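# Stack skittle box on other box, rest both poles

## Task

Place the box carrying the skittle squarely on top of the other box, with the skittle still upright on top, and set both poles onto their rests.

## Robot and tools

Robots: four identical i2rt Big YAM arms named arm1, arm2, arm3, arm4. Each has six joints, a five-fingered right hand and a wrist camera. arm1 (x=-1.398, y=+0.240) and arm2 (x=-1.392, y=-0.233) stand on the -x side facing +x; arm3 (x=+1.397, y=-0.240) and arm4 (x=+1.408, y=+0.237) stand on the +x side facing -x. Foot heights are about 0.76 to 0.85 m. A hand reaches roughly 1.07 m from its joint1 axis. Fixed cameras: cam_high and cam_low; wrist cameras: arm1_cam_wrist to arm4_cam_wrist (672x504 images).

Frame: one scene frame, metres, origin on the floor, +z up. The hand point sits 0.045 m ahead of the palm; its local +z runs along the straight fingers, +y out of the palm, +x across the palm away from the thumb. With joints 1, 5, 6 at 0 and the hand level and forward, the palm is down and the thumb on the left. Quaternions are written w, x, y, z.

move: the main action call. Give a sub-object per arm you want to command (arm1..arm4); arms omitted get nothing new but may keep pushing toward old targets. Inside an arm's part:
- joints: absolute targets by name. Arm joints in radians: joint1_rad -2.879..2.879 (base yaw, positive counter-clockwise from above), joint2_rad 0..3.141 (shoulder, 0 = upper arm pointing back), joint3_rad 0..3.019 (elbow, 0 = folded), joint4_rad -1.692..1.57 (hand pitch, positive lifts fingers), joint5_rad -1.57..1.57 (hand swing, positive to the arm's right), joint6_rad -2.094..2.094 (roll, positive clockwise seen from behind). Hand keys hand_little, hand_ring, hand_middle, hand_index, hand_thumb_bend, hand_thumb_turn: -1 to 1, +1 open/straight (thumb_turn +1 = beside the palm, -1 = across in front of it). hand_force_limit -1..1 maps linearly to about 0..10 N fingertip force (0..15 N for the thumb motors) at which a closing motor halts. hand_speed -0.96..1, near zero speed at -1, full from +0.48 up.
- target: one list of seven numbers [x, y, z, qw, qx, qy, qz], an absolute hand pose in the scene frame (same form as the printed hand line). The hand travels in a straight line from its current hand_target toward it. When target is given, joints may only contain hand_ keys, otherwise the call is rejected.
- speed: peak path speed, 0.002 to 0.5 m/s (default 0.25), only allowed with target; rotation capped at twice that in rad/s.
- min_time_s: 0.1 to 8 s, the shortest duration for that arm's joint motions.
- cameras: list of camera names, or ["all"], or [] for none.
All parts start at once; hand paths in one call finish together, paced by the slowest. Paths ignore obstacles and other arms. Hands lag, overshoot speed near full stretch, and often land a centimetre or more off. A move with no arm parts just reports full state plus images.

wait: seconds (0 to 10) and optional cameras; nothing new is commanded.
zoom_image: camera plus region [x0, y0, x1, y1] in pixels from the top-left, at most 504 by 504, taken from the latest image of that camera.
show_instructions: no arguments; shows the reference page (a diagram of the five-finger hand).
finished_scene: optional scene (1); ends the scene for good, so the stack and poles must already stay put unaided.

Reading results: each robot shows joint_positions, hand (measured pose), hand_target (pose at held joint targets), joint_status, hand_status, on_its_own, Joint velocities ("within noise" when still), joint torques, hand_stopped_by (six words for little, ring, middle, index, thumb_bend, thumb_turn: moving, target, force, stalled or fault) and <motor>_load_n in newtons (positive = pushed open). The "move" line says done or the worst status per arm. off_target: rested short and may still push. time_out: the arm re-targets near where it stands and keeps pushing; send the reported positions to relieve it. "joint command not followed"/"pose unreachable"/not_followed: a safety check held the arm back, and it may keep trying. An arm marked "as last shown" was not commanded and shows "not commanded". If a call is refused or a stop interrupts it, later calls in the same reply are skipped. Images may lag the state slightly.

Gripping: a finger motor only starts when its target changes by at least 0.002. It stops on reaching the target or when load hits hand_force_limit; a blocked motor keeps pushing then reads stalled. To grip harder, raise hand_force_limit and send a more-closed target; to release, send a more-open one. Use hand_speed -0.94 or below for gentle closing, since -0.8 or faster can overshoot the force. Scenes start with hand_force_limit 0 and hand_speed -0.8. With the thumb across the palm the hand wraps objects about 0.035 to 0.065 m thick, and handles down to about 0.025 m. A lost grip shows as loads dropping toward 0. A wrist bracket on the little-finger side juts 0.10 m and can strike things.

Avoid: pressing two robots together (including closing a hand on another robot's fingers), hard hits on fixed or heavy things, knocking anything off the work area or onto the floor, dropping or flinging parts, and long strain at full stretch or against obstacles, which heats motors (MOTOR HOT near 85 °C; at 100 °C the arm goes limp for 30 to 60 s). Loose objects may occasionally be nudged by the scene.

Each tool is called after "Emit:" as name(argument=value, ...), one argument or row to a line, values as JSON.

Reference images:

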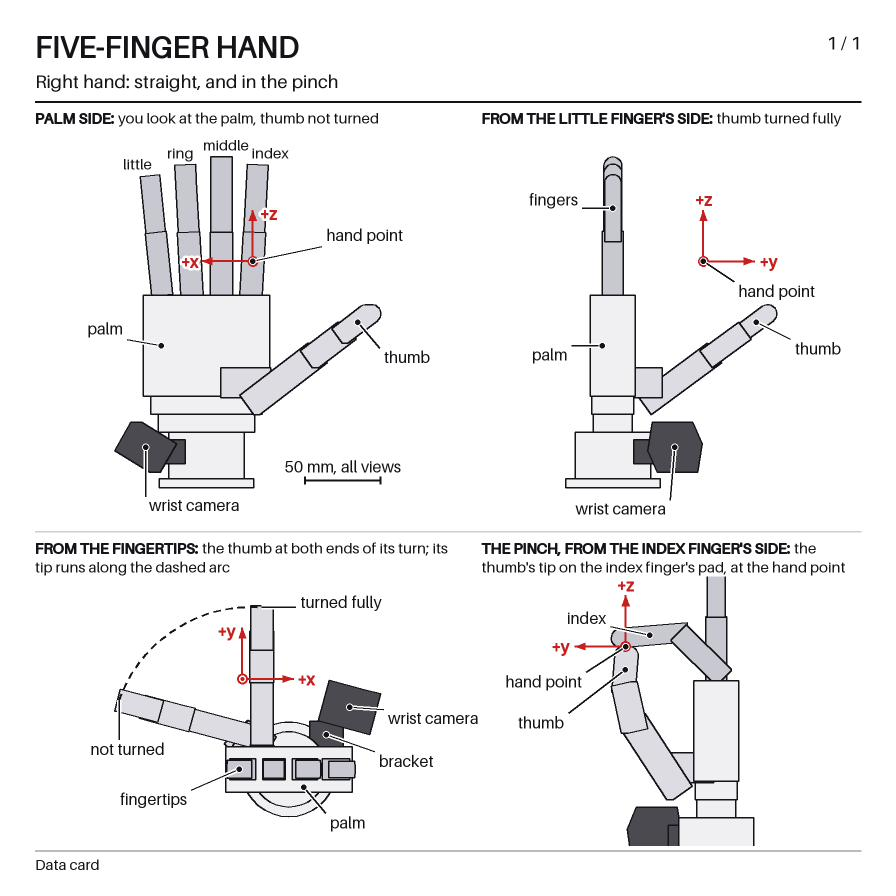

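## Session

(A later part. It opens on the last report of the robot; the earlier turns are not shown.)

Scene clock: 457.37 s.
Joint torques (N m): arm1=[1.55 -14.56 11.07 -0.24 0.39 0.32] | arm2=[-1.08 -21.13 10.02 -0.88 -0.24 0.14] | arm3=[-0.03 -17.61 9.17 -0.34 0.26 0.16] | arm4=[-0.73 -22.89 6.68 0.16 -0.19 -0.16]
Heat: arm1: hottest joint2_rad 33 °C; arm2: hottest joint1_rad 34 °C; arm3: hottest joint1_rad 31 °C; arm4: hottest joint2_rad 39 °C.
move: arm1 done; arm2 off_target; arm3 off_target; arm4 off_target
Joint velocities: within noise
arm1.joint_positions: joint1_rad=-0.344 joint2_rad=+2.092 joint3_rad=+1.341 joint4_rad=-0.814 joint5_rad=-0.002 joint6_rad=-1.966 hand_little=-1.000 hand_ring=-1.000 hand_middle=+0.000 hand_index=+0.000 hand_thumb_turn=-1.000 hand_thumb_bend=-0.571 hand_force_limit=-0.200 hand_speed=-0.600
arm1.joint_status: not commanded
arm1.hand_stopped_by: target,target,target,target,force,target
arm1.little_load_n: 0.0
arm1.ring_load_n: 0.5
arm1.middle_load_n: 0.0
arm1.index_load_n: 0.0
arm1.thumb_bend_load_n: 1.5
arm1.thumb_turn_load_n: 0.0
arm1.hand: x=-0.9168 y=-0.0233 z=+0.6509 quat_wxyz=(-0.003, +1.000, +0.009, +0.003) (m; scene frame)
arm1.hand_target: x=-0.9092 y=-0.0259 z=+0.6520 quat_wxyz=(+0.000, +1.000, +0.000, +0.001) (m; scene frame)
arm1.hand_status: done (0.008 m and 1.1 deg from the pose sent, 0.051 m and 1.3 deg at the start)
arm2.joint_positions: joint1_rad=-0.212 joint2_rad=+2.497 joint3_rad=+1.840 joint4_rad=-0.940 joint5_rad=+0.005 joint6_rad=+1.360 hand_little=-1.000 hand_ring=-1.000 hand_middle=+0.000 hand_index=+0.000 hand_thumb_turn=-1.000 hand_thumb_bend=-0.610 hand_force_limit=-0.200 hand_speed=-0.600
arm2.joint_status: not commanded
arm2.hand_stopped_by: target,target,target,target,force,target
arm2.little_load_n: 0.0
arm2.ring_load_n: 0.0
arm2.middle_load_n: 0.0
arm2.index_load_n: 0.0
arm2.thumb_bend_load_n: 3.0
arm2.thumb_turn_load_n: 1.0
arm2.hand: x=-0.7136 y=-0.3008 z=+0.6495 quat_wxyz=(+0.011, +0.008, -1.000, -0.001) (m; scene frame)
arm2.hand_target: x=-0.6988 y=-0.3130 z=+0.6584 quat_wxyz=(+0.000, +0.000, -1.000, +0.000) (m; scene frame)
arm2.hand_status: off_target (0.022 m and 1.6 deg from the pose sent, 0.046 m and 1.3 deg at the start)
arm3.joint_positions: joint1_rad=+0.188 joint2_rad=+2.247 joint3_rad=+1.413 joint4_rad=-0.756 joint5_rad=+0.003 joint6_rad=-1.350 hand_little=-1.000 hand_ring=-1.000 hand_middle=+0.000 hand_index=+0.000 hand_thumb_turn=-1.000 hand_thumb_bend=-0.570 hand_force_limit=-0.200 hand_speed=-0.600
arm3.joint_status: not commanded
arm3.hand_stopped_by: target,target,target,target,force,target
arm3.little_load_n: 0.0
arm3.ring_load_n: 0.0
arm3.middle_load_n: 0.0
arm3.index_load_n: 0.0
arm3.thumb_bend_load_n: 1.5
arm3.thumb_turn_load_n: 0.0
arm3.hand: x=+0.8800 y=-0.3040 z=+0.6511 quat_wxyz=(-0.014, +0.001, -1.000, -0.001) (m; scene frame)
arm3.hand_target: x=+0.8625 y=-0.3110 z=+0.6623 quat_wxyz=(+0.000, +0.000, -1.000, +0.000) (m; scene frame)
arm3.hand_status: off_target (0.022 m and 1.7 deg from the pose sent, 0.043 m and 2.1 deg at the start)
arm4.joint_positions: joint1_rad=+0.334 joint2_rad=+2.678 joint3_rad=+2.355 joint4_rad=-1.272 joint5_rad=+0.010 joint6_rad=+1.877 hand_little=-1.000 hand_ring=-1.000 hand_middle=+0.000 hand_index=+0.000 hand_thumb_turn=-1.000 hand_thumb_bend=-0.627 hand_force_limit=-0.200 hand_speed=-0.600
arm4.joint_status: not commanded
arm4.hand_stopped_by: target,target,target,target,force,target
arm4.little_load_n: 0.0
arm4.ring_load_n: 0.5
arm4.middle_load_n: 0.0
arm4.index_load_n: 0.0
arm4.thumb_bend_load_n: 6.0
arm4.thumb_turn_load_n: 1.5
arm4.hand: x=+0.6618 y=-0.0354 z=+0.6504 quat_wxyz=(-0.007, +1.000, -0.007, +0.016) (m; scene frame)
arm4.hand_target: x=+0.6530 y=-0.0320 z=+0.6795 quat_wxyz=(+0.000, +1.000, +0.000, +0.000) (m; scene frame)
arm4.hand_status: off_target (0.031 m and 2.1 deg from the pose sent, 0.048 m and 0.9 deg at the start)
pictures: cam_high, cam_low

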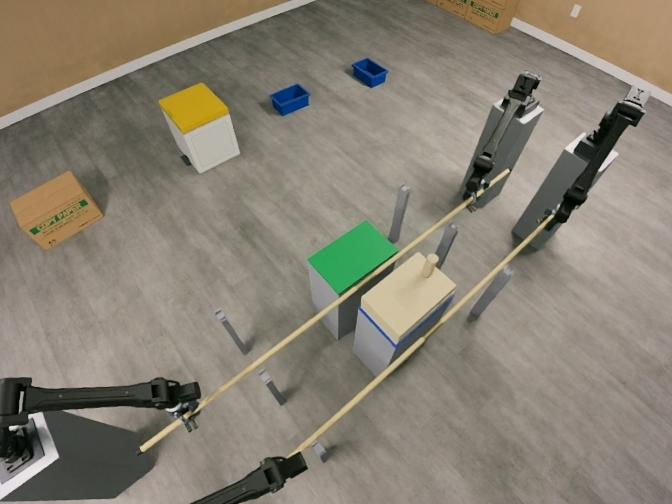

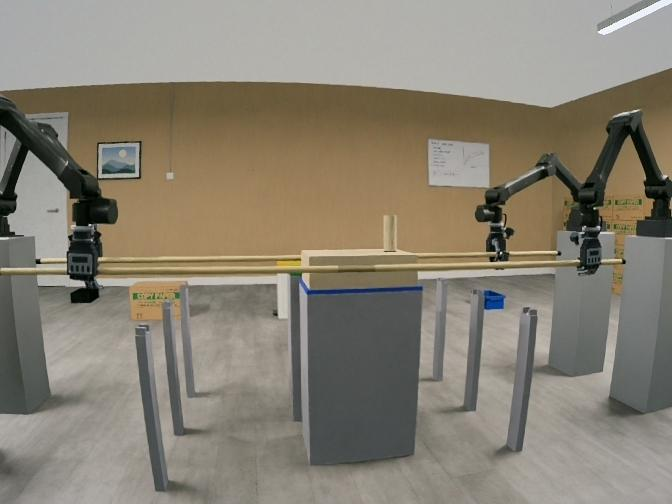

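Emit:
move(
  arm1={"target": [-0.899, -0.026, 0.570, 0, 1, 0, 0], "speed": 0.08},
  arm2={"target": [-0.698, -0.315, 0.570, 0, 0, -1, 0], "speed": 0.08},
  arm3={"target": [0.862, -0.312, 0.573, 0, 0, -1, 0], "speed": 0.08},
  arm4={"target": [0.663, -0.030, 0.590, 0, 1, 0, 0], "speed": 0.08},
  cameras=["cam_high", "cam_low"],
)

Emit:
zoom_image(
  camera="cam_high",
  region=[250, 350, 350, 470],
)

Emit:
zoom_image(
  camera="cam_high",
  region=[430, 210, 530, 290],
)

Emit:
zoom_image(
  camera="cam_low",
  region=[120, 260, 210, 350],
)

Emit:
zoom_image(
  camera="cam_low",
  region=[420, 240, 560, 340],
)

Scene clock: 460.13 s.
Joint torques (N m): arm1=[1.67 -15.56 9.91 0.4 0.37 0.31] | arm2=[-0.73 -21.25 9.18 -0.1 -0.29 0.16] | arm3=[0.03 -17.08 7.5 0.5 0.23 0.16] | arm4=[-0.91 -19.72 6.91 0.29 -0.2 -0.14]
Heat: arm1: hottest joint2_rad 33 °C; arm2: hottest joint1_rad 33 °C; arm3: hottest joint1_rad 31 °C; arm4: hottest joint2_rad 39 °C.
move: arm1 off_target; arm2 off_target; arm3 off_target; arm4 done
Joint velocities: within noise
arm1.joint_positions: joint1_rad=-0.341 joint2_rad=+2.263 joint3_rad=+1.382 joint4_rad=-0.703 joint5_rad=-0.001 joint6_rad=-1.960 hand_little=-1.000 hand_ring=-1.000 hand_middle=+0.000 hand_index=+0.000 hand_thumb_turn=-1.000 hand_thumb_bend=-0.571 hand_force_limit=-0.200 hand_speed=-0.600
arm1.joint_status: not commanded
arm1.hand_stopped_by: target,target,target,target,force,target
arm1.little_load_n: 0.0
arm1.ring_load_n: 0.0
arm1.middle_load_n: 0.0
arm1.index_load_n: 0.0
arm1.thumb_bend_load_n: 1.5
arm1.thumb_turn_load_n: 0.0
arm1.hand: x=-0.9119 y=-0.0228 z=+0.5703 quat_wxyz=(-0.006, +1.000, +0.008, -0.007) (m; scene frame)
arm1.hand_target: x=-0.8991 y=-0.0258 z=+0.5703 quat_wxyz=(+0.000, +1.000, +0.000, +0.000) (m; scene frame)
arm1.hand_status: off_target (0.013 m and 1.4 deg from the pose sent, 0.083 m and 1.1 deg at the start)
arm2.joint_positions: joint1_rad=-0.215 joint2_rad=+2.662 joint3_rad=+1.912 joint4_rad=-0.861 joint5_rad=+0.005 joint6_rad=+1.360 hand_little=-1.000 hand_ring=-1.000 hand_middle=+0.000 hand_index=+0.000 hand_thumb_turn=-1.000 hand_thumb_bend=-0.610 hand_force_limit=-0.200 hand_speed=-0.600
arm2.joint_status: not commanded
arm2.hand_stopped_by: target,target,target,target,force,target
arm2.little_load_n: 0.0
arm2.ring_load_n: 0.0
arm2.middle_load_n: 0.5
arm2.index_load_n: 0.0
arm2.thumb_bend_load_n: 3.0
arm2.thumb_turn_load_n: 1.5
arm2.hand: x=-0.7160 y=-0.3017 z=+0.5634 quat_wxyz=(+0.018, +0.007, -1.000, -0.002) (m; scene frame)
arm2.hand_target: x=-0.6988 y=-0.3151 z=+0.5706 quat_wxyz=(+0.000, +0.000, -1.000, +0.000) (m; scene frame)
arm2.hand_status: off_target (0.023 m and 2.2 deg from the pose sent, 0.082 m and 1.6 deg at the start)
arm3.joint_positions: joint1_rad=+0.188 joint2_rad=+2.414 joint3_rad=+1.465 joint4_rad=-0.640 joint5_rad=+0.003 joint6_rad=-1.350 hand_little=-1.000 hand_ring=-1.000 hand_middle=+0.000 hand_index=+0.000 hand_thumb_turn=-1.000 hand_thumb_bend=-0.570 hand_force_limit=-0.200 hand_speed=-0.600
arm3.joint_status: not commanded
arm3.hand_stopped_by: target,target,target,target,force,target
arm3.little_load_n: 0.0
arm3.ring_load_n: 0.0
arm3.middle_load_n: 0.0
arm3.index_load_n: 0.0
arm3.thumb_bend_load_n: 1.5
arm3.thumb_turn_load_n: 0.0
arm3.hand: x=+0.8767 y=-0.3053 z=+0.5718 quat_wxyz=(-0.014, +0.001, -1.000, -0.001) (m; scene frame)
arm3.hand_target: x=+0.8625 y=-0.3120 z=+0.5732 quat_wxyz=(+0.000, +0.000, -1.000, +0.000) (m; scene frame)
arm3.hand_status: off_target (0.016 m and 1.6 deg from the pose sent, 0.081 m and 1.7 deg at the start)
arm4.joint_positions: joint1_rad=+0.334 joint2_rad=+2.736 joint3_rad=+2.301 joint4_rad=-1.126 joint5_rad=+0.009 joint6_rad=+1.876 hand_little=-1.000 hand_ring=-1.000 hand_middle=+0.000 hand_index=+0.000 hand_thumb_turn=-1.000 hand_thumb_bend=-0.627 hand_force_limit=-0.200 hand_speed=-0.600
arm4.joint_status: not commanded
arm4.hand_stopped_by: target,target,target,target,force,target
arm4.little_load_n: 0.0
arm4.ring_load_n: 0.0
arm4.middle_load_n: 0.0
arm4.index_load_n: 0.0
arm4.thumb_bend_load_n: 5.5
arm4.thumb_turn_load_n: 1.5
arm4.hand: x=+0.6635 y=-0.0355 z=+0.5906 quat_wxyz=(-0.002, +1.000, -0.006, -0.001) (m; scene frame)
arm4.hand_target: x=+0.6630 y=-0.0300 z=+0.5899 quat_wxyz=(+0.000, +1.000, +0.000, +0.000) (m; scene frame)
arm4.hand_status: done (0.006 m and 0.8 deg from the pose sent, 0.061 m and 2.1 deg at the start)
pictures: cam_high, cam_low

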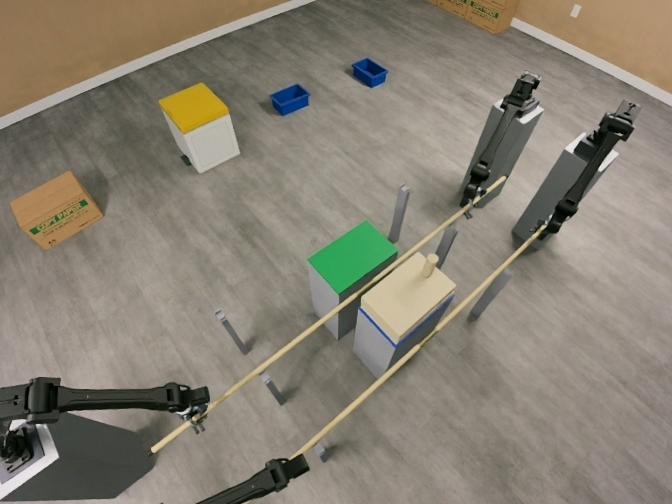

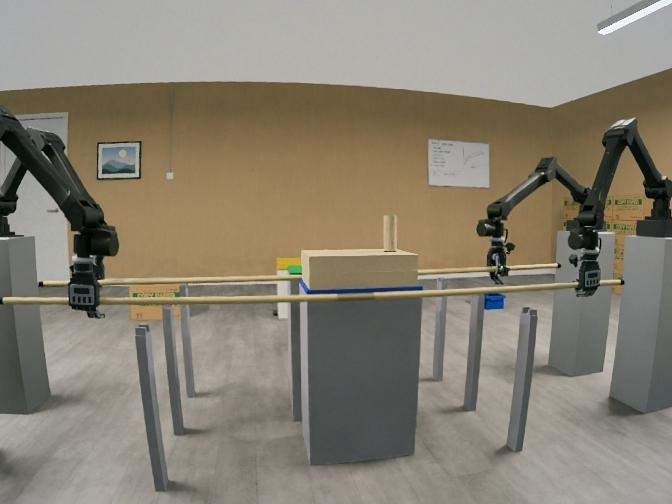

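Scaled by 4.200.

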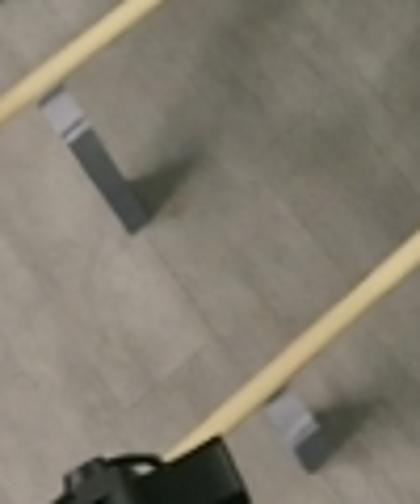

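Scaled by 5.040.

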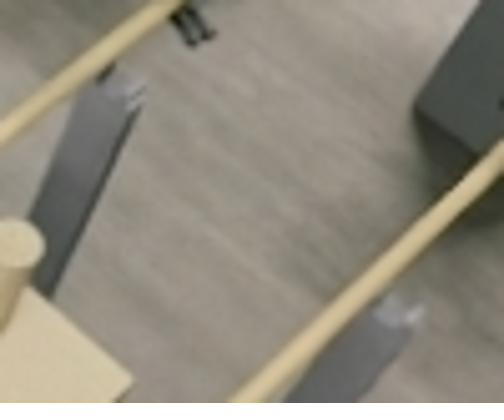

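Scaled by 5.600.

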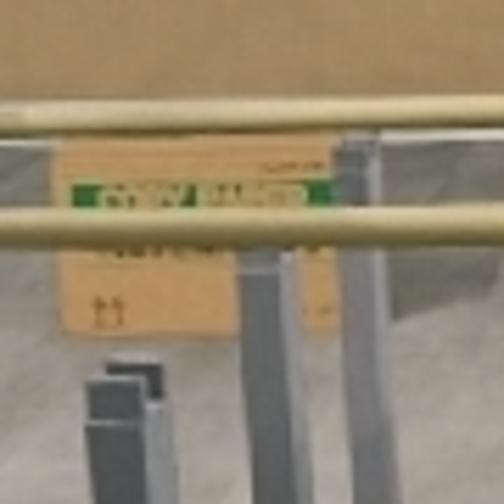

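Scaled by 3.600.

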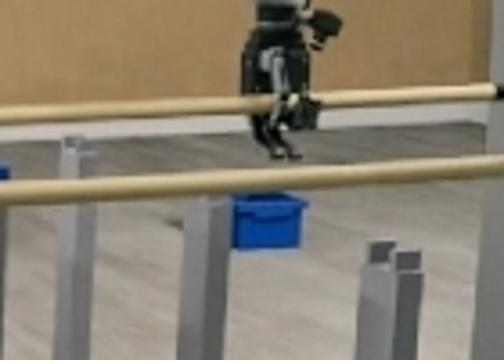

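Emit:
zoom_image(
  camera="cam_high",
  region=[250, 360, 285, 395],
)

Emit:
zoom_image(
  camera="cam_high",
  region=[300, 430, 335, 465],
)

Emit:
zoom_image(
  camera="cam_high",
  region=[435, 210, 470, 245],
)

Emit:
zoom_image(
  camera="cam_high",
  region=[490, 250, 525, 285],
)

Scaled by 14.400.

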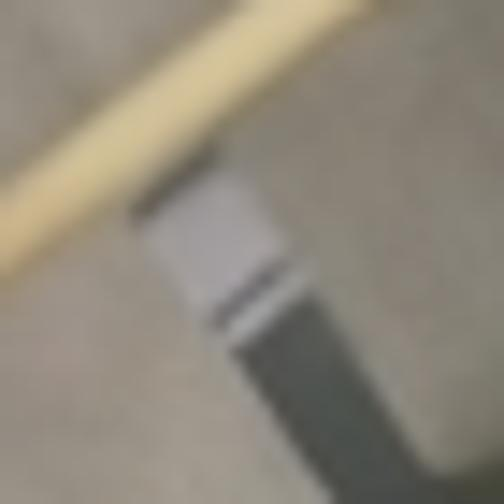

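Scaled by 14.400.

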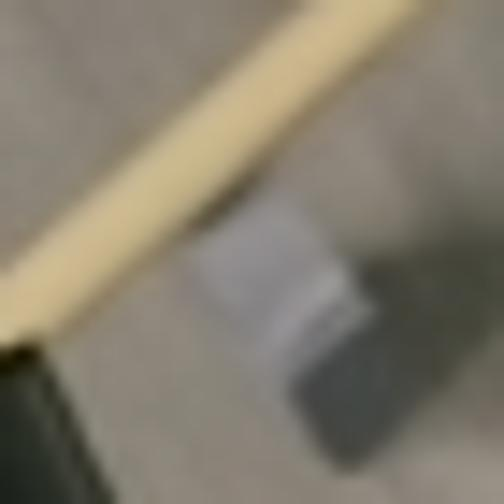

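Scaled by 14.400.

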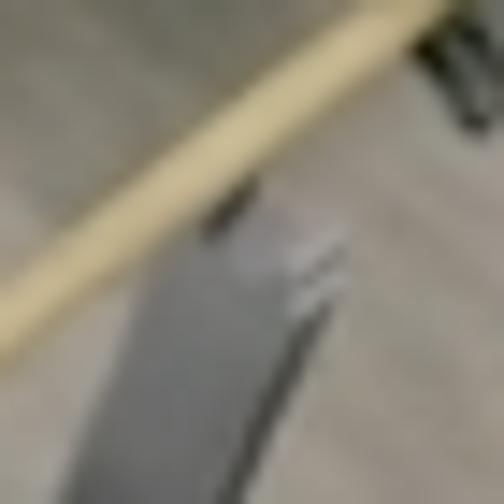

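Scaled by 14.400.

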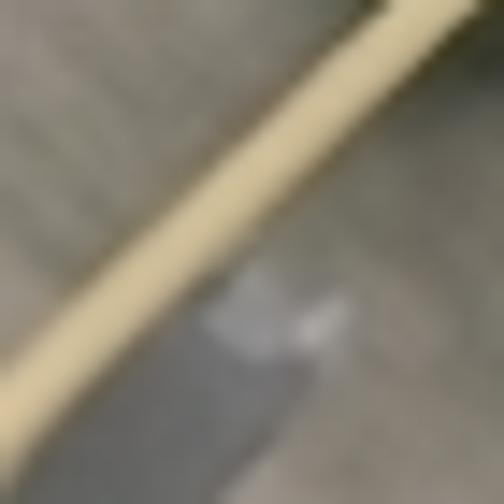

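Emit:
move(
  arm1={"target": [-0.899, -0.051, 0.560, 0, 1, 0, 0], "speed": 0.06},
  arm2={"target": [-0.698, -0.343, 0.560, 0, 0, -1, 0], "speed": 0.06},
  arm3={"target": [0.862, -0.337, 0.562, 0, 0, -1, 0], "speed": 0.06},
  arm4={"target": [0.668, -0.062, 0.565, 0, 1, 0, 0], "speed": 0.06},
  cameras=["cam_high", "cam_low", "arm2_cam_wrist", "arm4_cam_wrist"],
)

Emit:
zoom_image(
  camera="cam_high",
  region=[250, 360, 285, 395],
)

Emit:
zoom_image(
  camera="cam_high",
  region=[300, 430, 335, 465],
)

Emit:
zoom_image(
  camera="cam_high",
  region=[435, 210, 470, 245],
)

Emit:
zoom_image(
  camera="cam_high",
  region=[490, 250, 525, 285],
)

Scene clock: 467.87 s.
Joint torques (N m): arm1=[-0.09 -15.56 9.42 0.29 0.36 0.11] | arm2=[-0.38 -21.71 9.76 -0.44 -0.2 0.08] | arm3=[0.15 -17.44 7.8 0.46 0.24 0.17] | arm4=[1.38 -18.9 10.66 -0.01 -0.21 0.11]
Heat: arm1: hottest joint2_rad 33 °C; arm2: hottest joint1_rad 33 °C; arm3: hottest joint1_rad 31 °C; arm4: hottest joint2_rad 39 °C.
move: arm1 off_target; arm2 off_target; arm3 off_target; arm4 off_target
Joint velocities: within noise
arm1.joint_positions: joint1_rad=-0.359 joint2_rad=+2.294 joint3_rad=+1.428 joint4_rad=-0.703 joint5_rad=-0.001 joint6_rad=-1.983 hand_little=-1.000 hand_ring=-1.000 hand_middle=+0.000 hand_index=+0.000 hand_thumb_turn=-1.000 hand_thumb_bend=-0.571 hand_force_limit=-0.200 hand_speed=-0.600
arm1.joint_status: not commanded
arm1.hand_stopped_by: target,target,target,target,force,target
arm1.little_load_n: 0.5
arm1.ring_load_n: 0.0
arm1.middle_load_n: 0.0
arm1.index_load_n: 0.0
arm1.thumb_bend_load_n: 1.0
arm1.thumb_turn_load_n: 0.0
arm1.hand: x=-0.9005 y=-0.0385 z=+0.5645 quat_wxyz=(-0.003, +1.000, +0.010, +0.000) (m; scene frame)
arm1.hand_target: x=-0.8994 y=-0.0509 z=+0.5601 quat_wxyz=(+0.000, +1.000, +0.000, +0.000) (m; scene frame)
arm1.hand_status: off_target (0.013 m and 1.2 deg from the pose sent, 0.033 m and 1.4 deg at the start)
arm2.joint_positions: joint1_rad=-0.255 joint2_rad=+2.697 joint3_rad=+1.954 joint4_rad=-0.861 joint5_rad=+0.005 joint6_rad=+1.320 hand_little=-1.000 hand_ring=-1.000 hand_middle=+0.000 hand_index=+0.000 hand_thumb_turn=-1.000 hand_thumb_bend=-0.610 hand_force_limit=-0.200 hand_speed=-0.600
arm2.joint_status: not commanded
arm2.hand_stopped_by: target,target,target,target,force,target
arm2.little_load_n: 0.0
arm2.ring_load_n: 0.0
arm2.middle_load_n: 0.0
arm2.index_load_n: 0.0
arm2.thumb_bend_load_n: 3.0
arm2.thumb_turn_load_n: 1.5
arm2.hand: x=-0.7143 y=-0.3291 z=+0.5527 quat_wxyz=(+0.014, +0.007, -1.000, -0.002) (m; scene frame)
arm2.hand_target: x=-0.6989 y=-0.3430 z=+0.5604 quat_wxyz=(+0.000, +0.000, -1.000, +0.000) (m; scene frame)
arm2.hand_status: off_target (0.023 m and 1.8 deg from the pose sent, 0.045 m and 2.2 deg at the start)
arm3.joint_positions: joint1_rad=+0.229 joint2_rad=+2.445 joint3_rad=+1.494 joint4_rad=-0.640 joint5_rad=+0.003 joint6_rad=-1.310 hand_little=-1.000 hand_ring=-1.000 hand_middle=+0.000 hand_index=+0.000 hand_thumb_turn=-1.000 hand_thumb_bend=-0.570 hand_force_limit=-0.200 hand_speed=-0.600
arm3.joint_status: not commanded
arm3.hand_stopped_by: target,target,target,target,force,target
arm3.little_load_n: 0.0
arm3.ring_load_n: 0.0
arm3.middle_load_n: 0.0
arm3.index_load_n: 0.0
arm3.thumb_bend_load_n: 1.5
arm3.thumb_turn_load_n: 0.0
arm3.hand: x=+0.8775 y=-0.3293 z=+0.5613 quat_wxyz=(-0.014, +0.002, -1.000, -0.001) (m; scene frame)
arm3.hand_target: x=+0.8624 y=-0.3370 z=+0.5624 quat_wxyz=(+0.000, +0.000, -1.000, +0.000) (m; scene frame)
arm3.hand_status: off_target (0.017 m and 1.7 deg from the pose sent, 0.036 m and 1.6 deg at the start)
arm4.joint_positions: joint1_rad=+0.349 joint2_rad=+2.785 joint3_rad=+2.301 joint4_rad=-1.110 joint5_rad=+0.009 joint6_rad=+1.889 hand_little=-1.000 hand_ring=-1.000 hand_middle=+0.000 hand_index=+0.000 hand_thumb_turn=-1.000 hand_thumb_bend=-0.627 hand_force_limit=-0.200 hand_speed=-0.600
arm4.joint_status: not commanded
arm4.hand_stopped_by: target,target,target,target,force,target
arm4.little_load_n: 0.0
arm4.ring_load_n: 0.0
arm4.middle_load_n: 0.0
arm4.index_load_n: 0.0
arm4.thumb_bend_load_n: 5.0
arm4.thumb_turn_load_n: 1.5
arm4.hand: x=+0.6803 y=-0.0424 z=+0.5536 quat_wxyz=(-0.007, +1.000, -0.005, +0.015) (m; scene frame)
arm4.hand_target: x=+0.6691 y=-0.0616 z=+0.5655 quat_wxyz=(+0.000, +1.000, +0.000, -0.001) (m; scene frame)
arm4.hand_status: off_target (0.026 m and 2.0 deg from the pose sent, 0.037 m and 0.8 deg at the start)
pictures: arm2_cam_wrist, arm4_cam_wrist, cam_high, cam_low
camera_calibration:
arm2_cam_wrist: T_world_to_cam=[[-0.316393, 0.948626, -0.00196553, 0.0862955], [0.845875, 0.283059, 0.452077, 0.456118], [0.429409, 0.141371, -0.891977, 0.963488], [0, 0, 0, 1]] pos_world=[-0.772245, -0.34718, 0.653378]
arm4_cam_wrist: T_world_to_cam=[[0.267838, -0.962551, -0.0419378, -0.20188], [-0.849676, -0.256503, 0.460713, 0.312245], [-0.454217, -0.0877631, -0.886558, 0.91243], [0, 0, 0, 1]] pos_world=[0.733819, -0.0341501, 0.6566]

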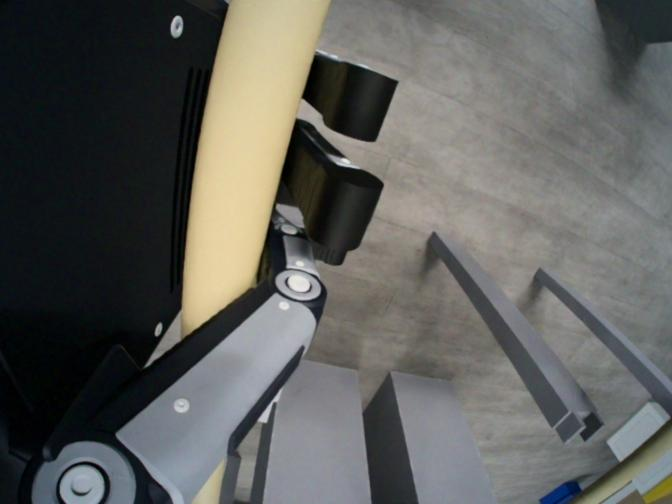

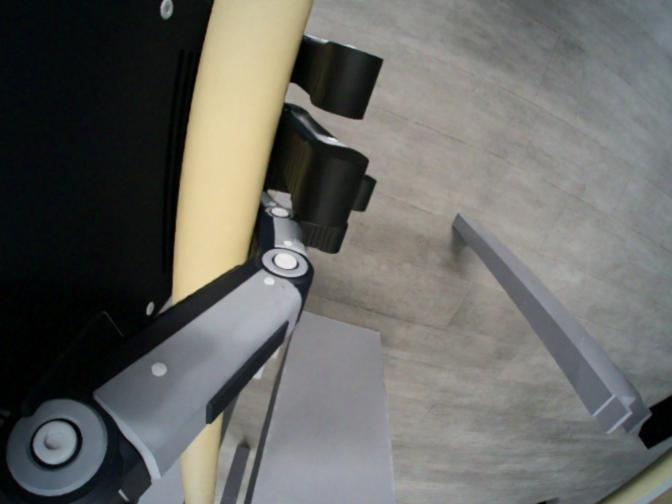

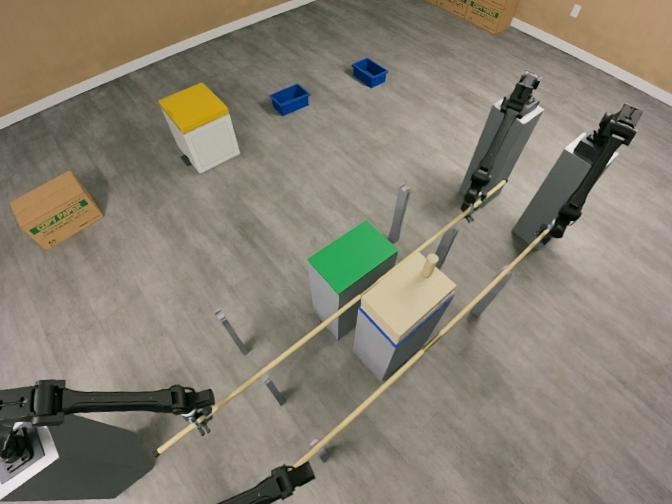

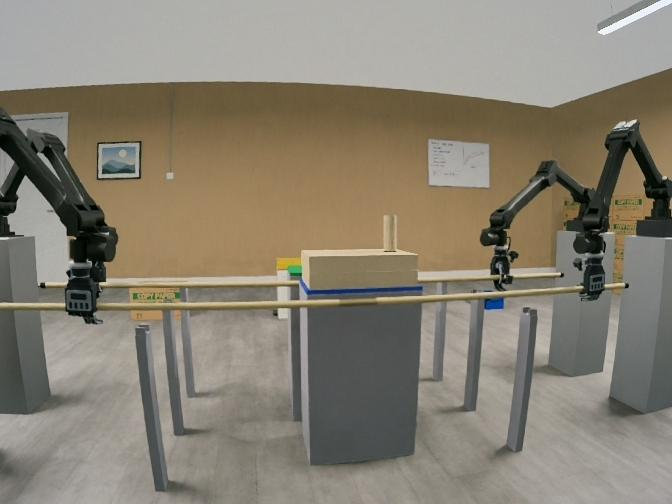

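Scaled by 14.400.

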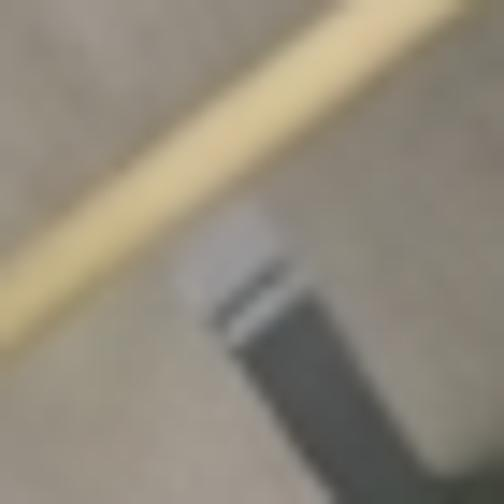

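Scaled by 14.400.

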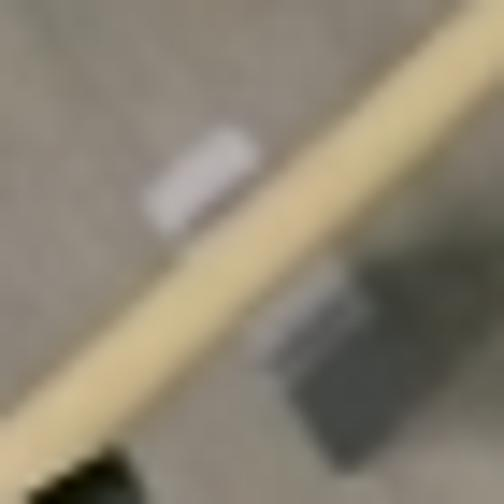

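Scaled by 14.400.

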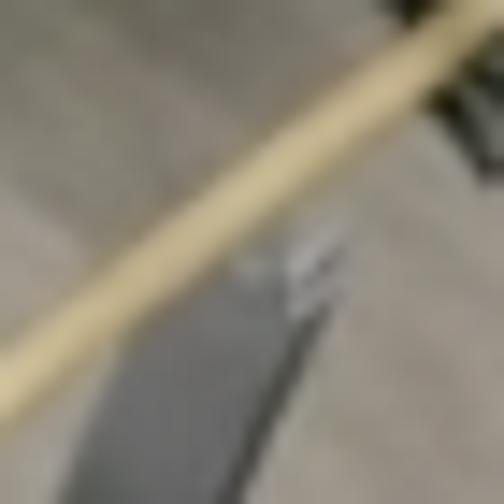

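Scaled by 14.400.

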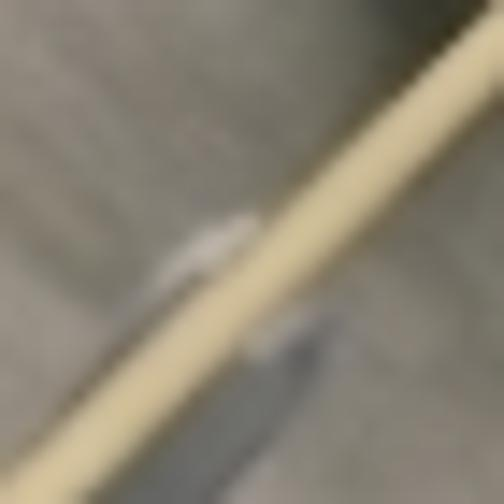

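Emit:
move(
  arm1={"target": [-0.899, -0.051, 0.514, 0, 1, 0, 0], "speed": 0.06},
  arm2={"target": [-0.698, -0.341, 0.524, 0, 0, -1, 0], "speed": 0.06},
  arm3={"target": [0.862, -0.334, 0.517, 0, 0, -1, 0], "speed": 0.06},
  arm4={"target": [0.668, -0.040, 0.529, 0, 1, 0, 0], "speed": 0.06},
  cameras=["cam_high", "cam_low"],
)

Emit:
zoom_image(
  camera="cam_high",
  region=[250, 360, 285, 395],
)

Emit:
zoom_image(
  camera="cam_high",
  region=[300, 430, 335, 465],
)

Emit:
zoom_image(
  camera="cam_high",
  region=[435, 210, 470, 245],
)

Emit:
zoom_image(
  camera="cam_high",
  region=[490, 250, 525, 285],
)

Emit:
zoom_image(
  camera="cam_low",
  region=[120, 270, 210, 350],
)

Emit:
zoom_image(
  camera="cam_low",
  region=[420, 250, 560, 340],
)

Scene clock: 471.20 s.
Joint torques (N m): arm1=[-0.09 -15.97 8.68 0.31 0.37 0.13] | arm2=[-0.67 -21.54 9.17 -0.16 -0.28 0.18] | arm3=[-0.38 -17.61 6.98 0.49 0.21 0.11] | arm4=[-0.73 -18.55 10.24 0.09 -0.18 -0.11]
Heat: arm1: hottest joint2_rad 33 °C; arm2: hottest joint1_rad 33 °C; arm3: hottest joint1_rad 31 °C; arm4: hottest joint2_rad 39 °C.
move: arm1 off_target; arm2 off_target; arm3 off_target; arm4 off_target
Joint velocities: within noise
arm1.joint_positions: joint1_rad=-0.359 joint2_rad=+2.388 joint3_rad=+1.457 joint4_rad=-0.635 joint5_rad=-0.001 joint6_rad=-1.985 hand_little=-1.000 hand_ring=-1.000 hand_middle=+0.000 hand_index=+0.000 hand_thumb_turn=-1.000 hand_thumb_bend=-0.571 hand_force_limit=-0.200 hand_speed=-0.600
arm1.joint_status: not commanded
arm1.hand_stopped_by: target,target,target,target,force,target
arm1.little_load_n: 0.0
arm1.ring_load_n: 0.0
arm1.middle_load_n: 0.0
arm1.index_load_n: 0.0
arm1.thumb_bend_load_n: 1.0
arm1.thumb_turn_load_n: -0.5
arm1.hand: x=-0.8985 y=-0.0391 z=+0.5196 quat_wxyz=(-0.003, +1.000, +0.011, +0.001) (m; scene frame)
arm1.hand_target: x=-0.8992 y=-0.0509 z=+0.5143 quat_wxyz=(+0.000, +1.000, +0.000, +0.000) (m; scene frame)
arm1.hand_status: off_target (0.013 m and 1.3 deg from the pose sent, 0.052 m and 1.2 deg at the start)
arm2.joint_positions: joint1_rad=-0.255 joint2_rad=+2.771 joint3_rad=+2.004 joint4_rad=-0.846 joint5_rad=+0.005 joint6_rad=+1.320 hand_little=-1.000 hand_ring=-1.000 hand_middle=+0.000 hand_index=+0.000 hand_thumb_turn=-1.000 hand_thumb_bend=-0.610 hand_force_limit=-0.200 hand_speed=-0.600
arm2.joint_status: not commanded
arm2.hand_stopped_by: target,target,target,target,force,target
arm2.little_load_n: 0.0
arm2.ring_load_n: 0.0
arm2.middle_load_n: 0.0
arm2.index_load_n: 0.0
arm2.thumb_bend_load_n: 3.0
arm2.thumb_turn_load_n: 1.5
arm2.hand: x=-0.7162 y=-0.3286 z=+0.5184 quat_wxyz=(+0.018, +0.007, -1.000, -0.003) (m; scene frame)
arm2.hand_target: x=-0.6988 y=-0.3411 z=+0.5247 quat_wxyz=(+0.000, +0.000, -1.000, +0.000) (m; scene frame)
arm2.hand_status: off_target (0.023 m and 2.3 deg from the pose sent, 0.035 m and 1.8 deg at the start)
arm3.joint_positions: joint1_rad=+0.229 joint2_rad=+2.541 joint3_rad=+1.542 joint4_rad=-0.587 joint5_rad=+0.004 joint6_rad=-1.309 hand_little=-1.000 hand_ring=-1.000 hand_middle=+0.000 hand_index=+0.000 hand_thumb_turn=-1.000 hand_thumb_bend=-0.570 hand_force_limit=-0.200 hand_speed=-0.600
arm3.joint_status: not commanded
arm3.hand_stopped_by: target,target,target,target,force,target
arm3.little_load_n: 0.0
arm3.ring_load_n: 0.0
arm3.middle_load_n: 0.0
arm3.index_load_n: 0.0
arm3.thumb_bend_load_n: 1.5
arm3.thumb_turn_load_n: 0.0
arm3.hand: x=+0.8753 y=-0.3302 z=+0.5178 quat_wxyz=(-0.012, +0.001, -1.000, -0.001) (m; scene frame)
arm3.hand_target: x=+0.8622 y=-0.3341 z=+0.5174 quat_wxyz=(+0.000, +0.000, -1.000, +0.000) (m; scene frame)
arm3.hand_status: off_target (0.014 m and 1.4 deg from the pose sent, 0.047 m and 1.7 deg at the start)
arm4.joint_positions: joint1_rad=+0.349 joint2_rad=+2.834 joint3_rad=+2.301 joint4_rad=-1.060 joint5_rad=+0.009 joint6_rad=+1.886 hand_little=-1.000 hand_ring=-1.000 hand_middle=+0.000 hand_index=+0.000 hand_thumb_turn=-1.000 hand_thumb_bend=-0.627 hand_force_limit=-0.200 hand_speed=-0.600
arm4.joint_status: not commanded
arm4.hand_stopped_by: target,target,target,target,force,target
arm4.little_load_n: 0.0
arm4.ring_load_n: 0.0
arm4.middle_load_n: 0.0
arm4.index_load_n: 0.0
arm4.thumb_bend_load_n: 5.0
arm4.thumb_turn_load_n: 1.5
arm4.hand: x=+0.6864 y=-0.0405 z=+0.5189 quat_wxyz=(-0.006, +1.000, -0.004, +0.015) (m; scene frame)
arm4.hand_target: x=+0.6688 y=-0.0396 z=+0.5295 quat_wxyz=(+0.000, +1.000, +0.000, -0.001) (m; scene frame)
arm4.hand_status: off_target (0.021 m and 1.9 deg from the pose sent, 0.028 m and 2.0 deg at the start)
pictures: cam_high, cam_low

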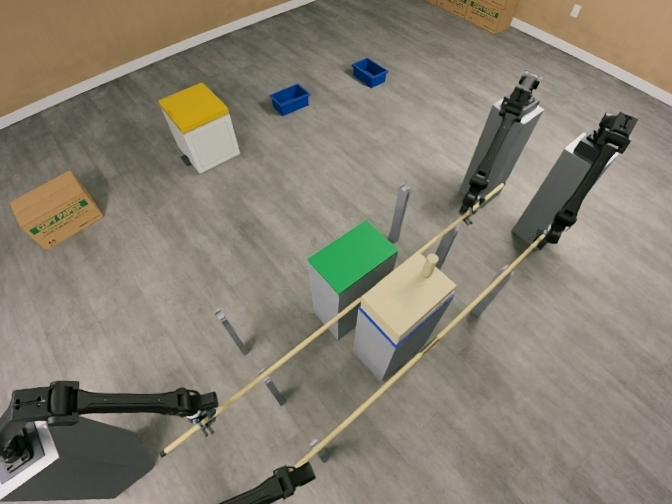

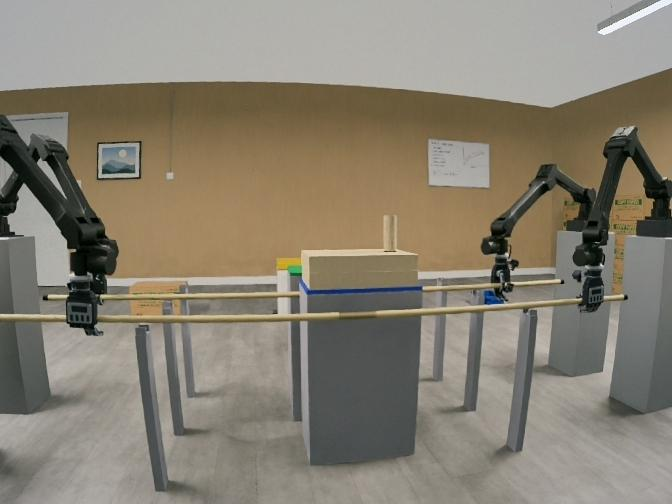

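Scaled by 14.400.

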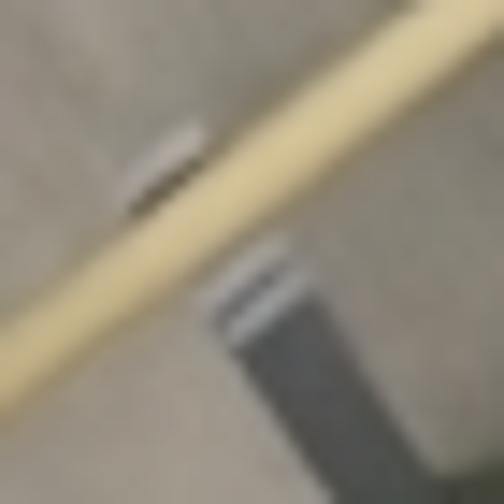

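Scaled by 14.400.

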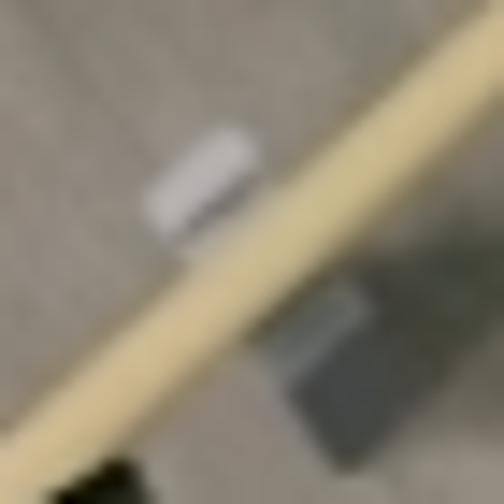

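Scaled by 14.400.

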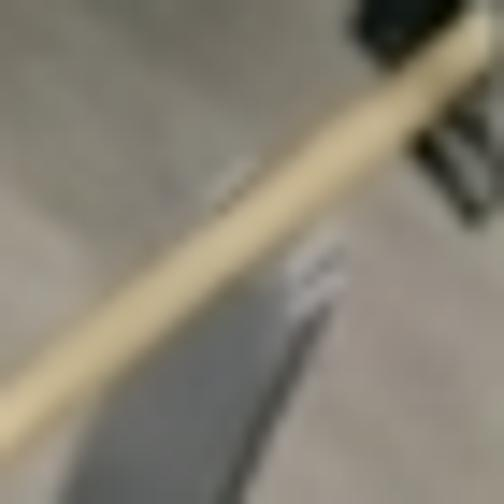

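Scaled by 14.400.

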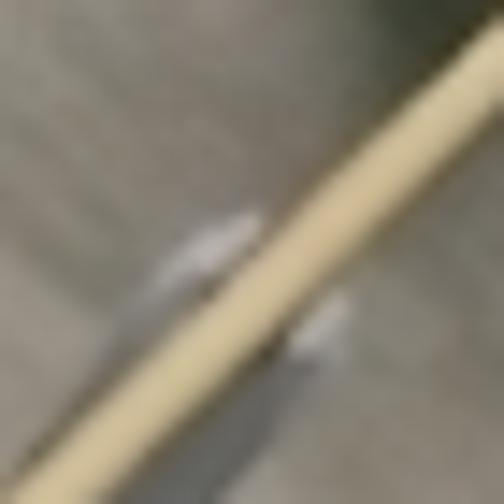

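Scaled by 5.600.

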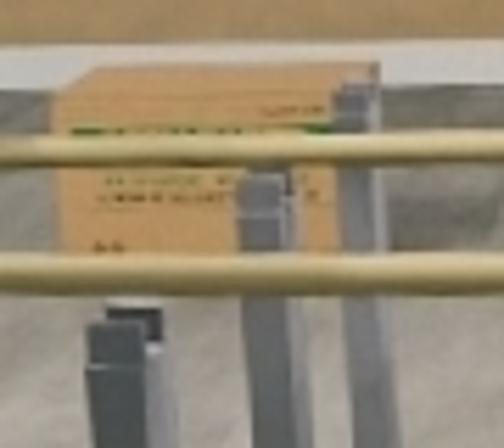

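Scaled by 3.600.

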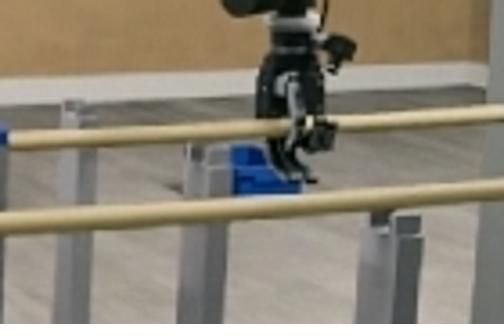

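Emit:
move(
  arm1={"target": [-0.899, -0.051, 0.491, 0, 1, 0, 0], "speed": 0.05},
  arm2={"target": [-0.698, -0.341, 0.501, 0, 0, -1, 0], "speed": 0.05},
  arm3={"target": [0.862, -0.334, 0.496, 0, 0, -1, 0], "speed": 0.05},
  arm4={"target": [0.668, -0.040, 0.506, 0, 1, 0, 0], "speed": 0.05},
  cameras=["cam_high", "cam_low"],
)

Emit:
zoom_image(
  camera="cam_high",
  region=[250, 360, 285, 395],
)

Emit:
zoom_image(
  camera="cam_high",
  region=[435, 210, 470, 245],
)

Emit:
zoom_image(
  camera="cam_low",
  region=[120, 270, 210, 350],
)

Emit:
zoom_image(
  camera="cam_low",
  region=[420, 250, 560, 340],
)

Scene clock: 473.37 s.
Joint torques (N m): arm1=[-0.09 -16.03 8.39 0.39 0.36 0.13] | arm2=[-1.38 -21.01 9.35 -0.24 -0.18 0.16] | arm3=[-0.5 -17.08 6.84 0.55 0.2 0.1] | arm4=[-0.44 -18.55 10.21 -0.09 -0.18 -0.11]
Heat: arm1: hottest joint2_rad 33 °C; arm2: hottest joint1_rad 33 °C; arm3: hottest joint1_rad 31 °C; arm4: hottest joint2_rad 39 °C.
move: arm1 off_target; arm2 off_target; arm3 off_target; arm4 off_target
Joint velocities: within noise
arm1.joint_positions: joint1_rad=-0.359 joint2_rad=+2.436 joint3_rad=+1.475 joint4_rad=-0.606 joint5_rad=-0.001 joint6_rad=-1.985 hand_little=-1.000 hand_ring=-1.000 hand_middle=+0.000 hand_index=+0.000 hand_thumb_turn=-1.000 hand_thumb_bend=-0.571 hand_force_limit=-0.200 hand_speed=-0.600
arm1.joint_status: not commanded
arm1.hand_stopped_by: target,target,target,target,force,target
arm1.little_load_n: 0.0
arm1.ring_load_n: 0.5
arm1.middle_load_n: 0.0
arm1.index_load_n: 0.0
arm1.thumb_bend_load_n: 1.5
arm1.thumb_turn_load_n: 0.0
arm1.hand: x=-0.8981 y=-0.0391 z=+0.4974 quat_wxyz=(-0.003, +1.000, +0.011, +0.001) (m; scene frame)
arm1.hand_target: x=-0.8993 y=-0.0508 z=+0.4912 quat_wxyz=(+0.000, +1.000, +0.000, +0.000) (m; scene frame)
arm1.hand_status: off_target (0.014 m and 1.3 deg from the pose sent, 0.031 m and 1.3 deg at the start)
arm2.joint_positions: joint1_rad=-0.255 joint2_rad=+2.821 joint3_rad=+2.042 joint4_rad=-0.833 joint5_rad=+0.004 joint6_rad=+1.320 hand_little=-1.000 hand_ring=-1.000 hand_middle=+0.000 hand_index=+0.000 hand_thumb_turn=-1.000 hand_thumb_bend=-0.610 hand_force_limit=-0.200 hand_speed=-0.600
arm2.joint_status: not commanded
arm2.hand_stopped_by: target,target,target,target,force,target
arm2.little_load_n: 0.0
arm2.ring_load_n: 0.0
arm2.middle_load_n: 0.0
arm2.index_load_n: 0.0
arm2.thumb_bend_load_n: 3.0
arm2.thumb_turn_load_n: 1.0
arm2.hand: x=-0.7156 y=-0.3284 z=+0.4963 quat_wxyz=(+0.018, +0.007, -1.000, -0.004) (m; scene frame)
arm2.hand_target: x=-0.6988 y=-0.3411 z=+0.5016 quat_wxyz=(+0.000, +0.000, -1.000, +0.000) (m; scene frame)
arm2.hand_status: off_target (0.022 m and 2.2 deg from the pose sent, 0.028 m and 2.3 deg at the start)
arm3.joint_positions: joint1_rad=+0.229 joint2_rad=+2.586 joint3_rad=+1.568 joint4_rad=-0.567 joint5_rad=+0.005 joint6_rad=-1.309 hand_little=-1.000 hand_ring=-1.000 hand_middle=+0.000 hand_index=+0.000 hand_thumb_turn=-1.000 hand_thumb_bend=-0.570 hand_force_limit=-0.200 hand_speed=-0.600
arm3.joint_status: not commanded
arm3.hand_stopped_by: target,target,target,target,force,target
arm3.little_load_n: 0.0
arm3.ring_load_n: 0.0
arm3.middle_load_n: 0.0
arm3.index_load_n: 0.0
arm3.thumb_bend_load_n: 1.5
arm3.thumb_turn_load_n: 0.0
arm3.hand: x=+0.8750 y=-0.3303 z=+0.4977 quat_wxyz=(-0.012, +0.001, -1.000, -0.002) (m; scene frame)
arm3.hand_target: x=+0.8624 y=-0.3340 z=+0.4962 quat_wxyz=(+0.000, +0.000, -1.000, +0.000) (m; scene frame)
arm3.hand_status: off_target (0.014 m and 1.4 deg from the pose sent, 0.026 m and 1.4 deg at the start)
arm4.joint_positions: joint1_rad=+0.348 joint2_rad=+2.886 joint3_rad=+2.343 joint4_rad=-1.048 joint5_rad=+0.009 joint6_rad=+1.885 hand_little=-1.000 hand_ring=-1.000 hand_middle=+0.000 hand_index=+0.000 hand_thumb_turn=-1.000 hand_thumb_bend=-0.627 hand_force_limit=-0.200 hand_speed=-0.600
arm4.joint_status: not commanded
arm4.hand_stopped_by: target,target,target,target,force,target
arm4.little_load_n: -0.5
arm4.ring_load_n: 0.0
arm4.middle_load_n: 0.0
arm4.index_load_n: 0.0
arm4.thumb_bend_load_n: 5.0
arm4.thumb_turn_load_n: 1.5
arm4.hand: x=+0.6857 y=-0.0406 z=+0.4961 quat_wxyz=(-0.006, +1.000, -0.004, +0.014) (m; scene frame)
arm4.hand_target: x=+0.6687 y=-0.0397 z=+0.5066 quat_wxyz=(+0.000, +1.000, +0.000, -0.001) (m; scene frame)
arm4.hand_status: off_target (0.020 m and 1.8 deg from the pose sent, 0.022 m and 1.9 deg at the start)
pictures: cam_high, cam_low

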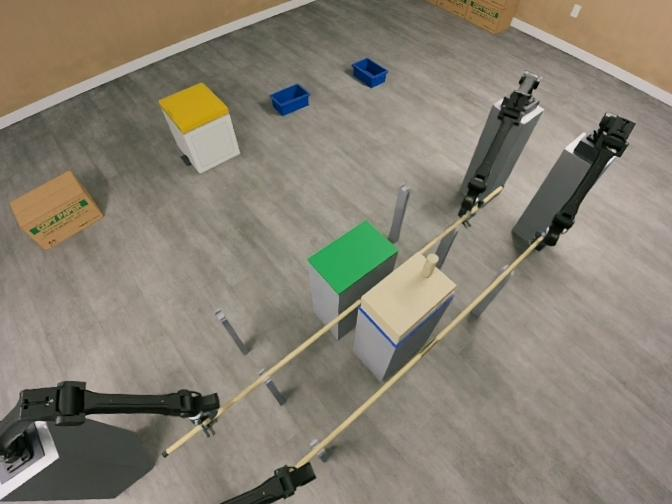

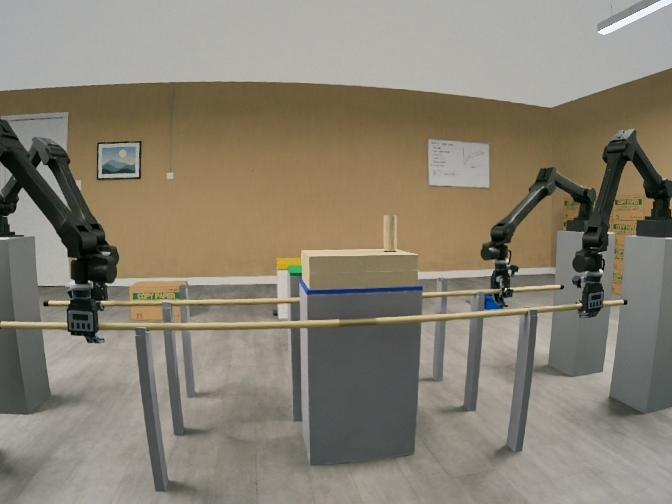

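Scaled by 14.400.

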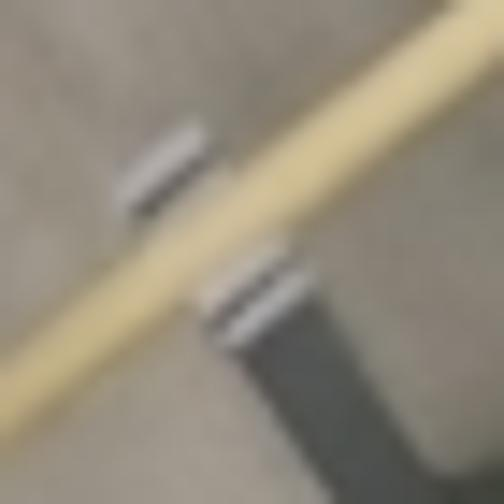

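Scaled by 14.400.

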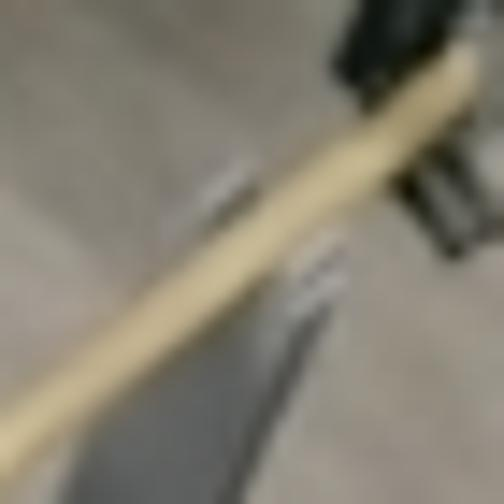

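Scaled by 5.600.

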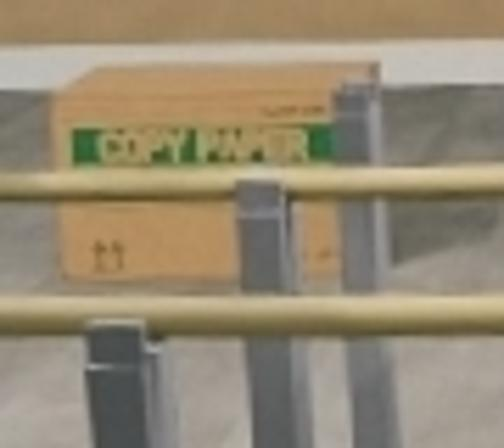

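Scaled by 3.600.

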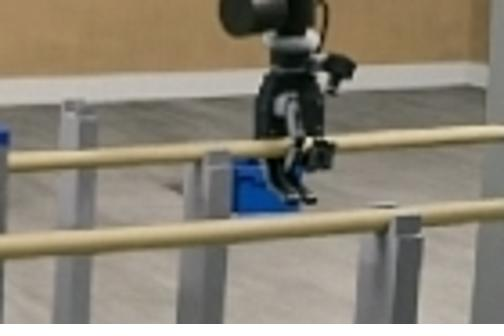

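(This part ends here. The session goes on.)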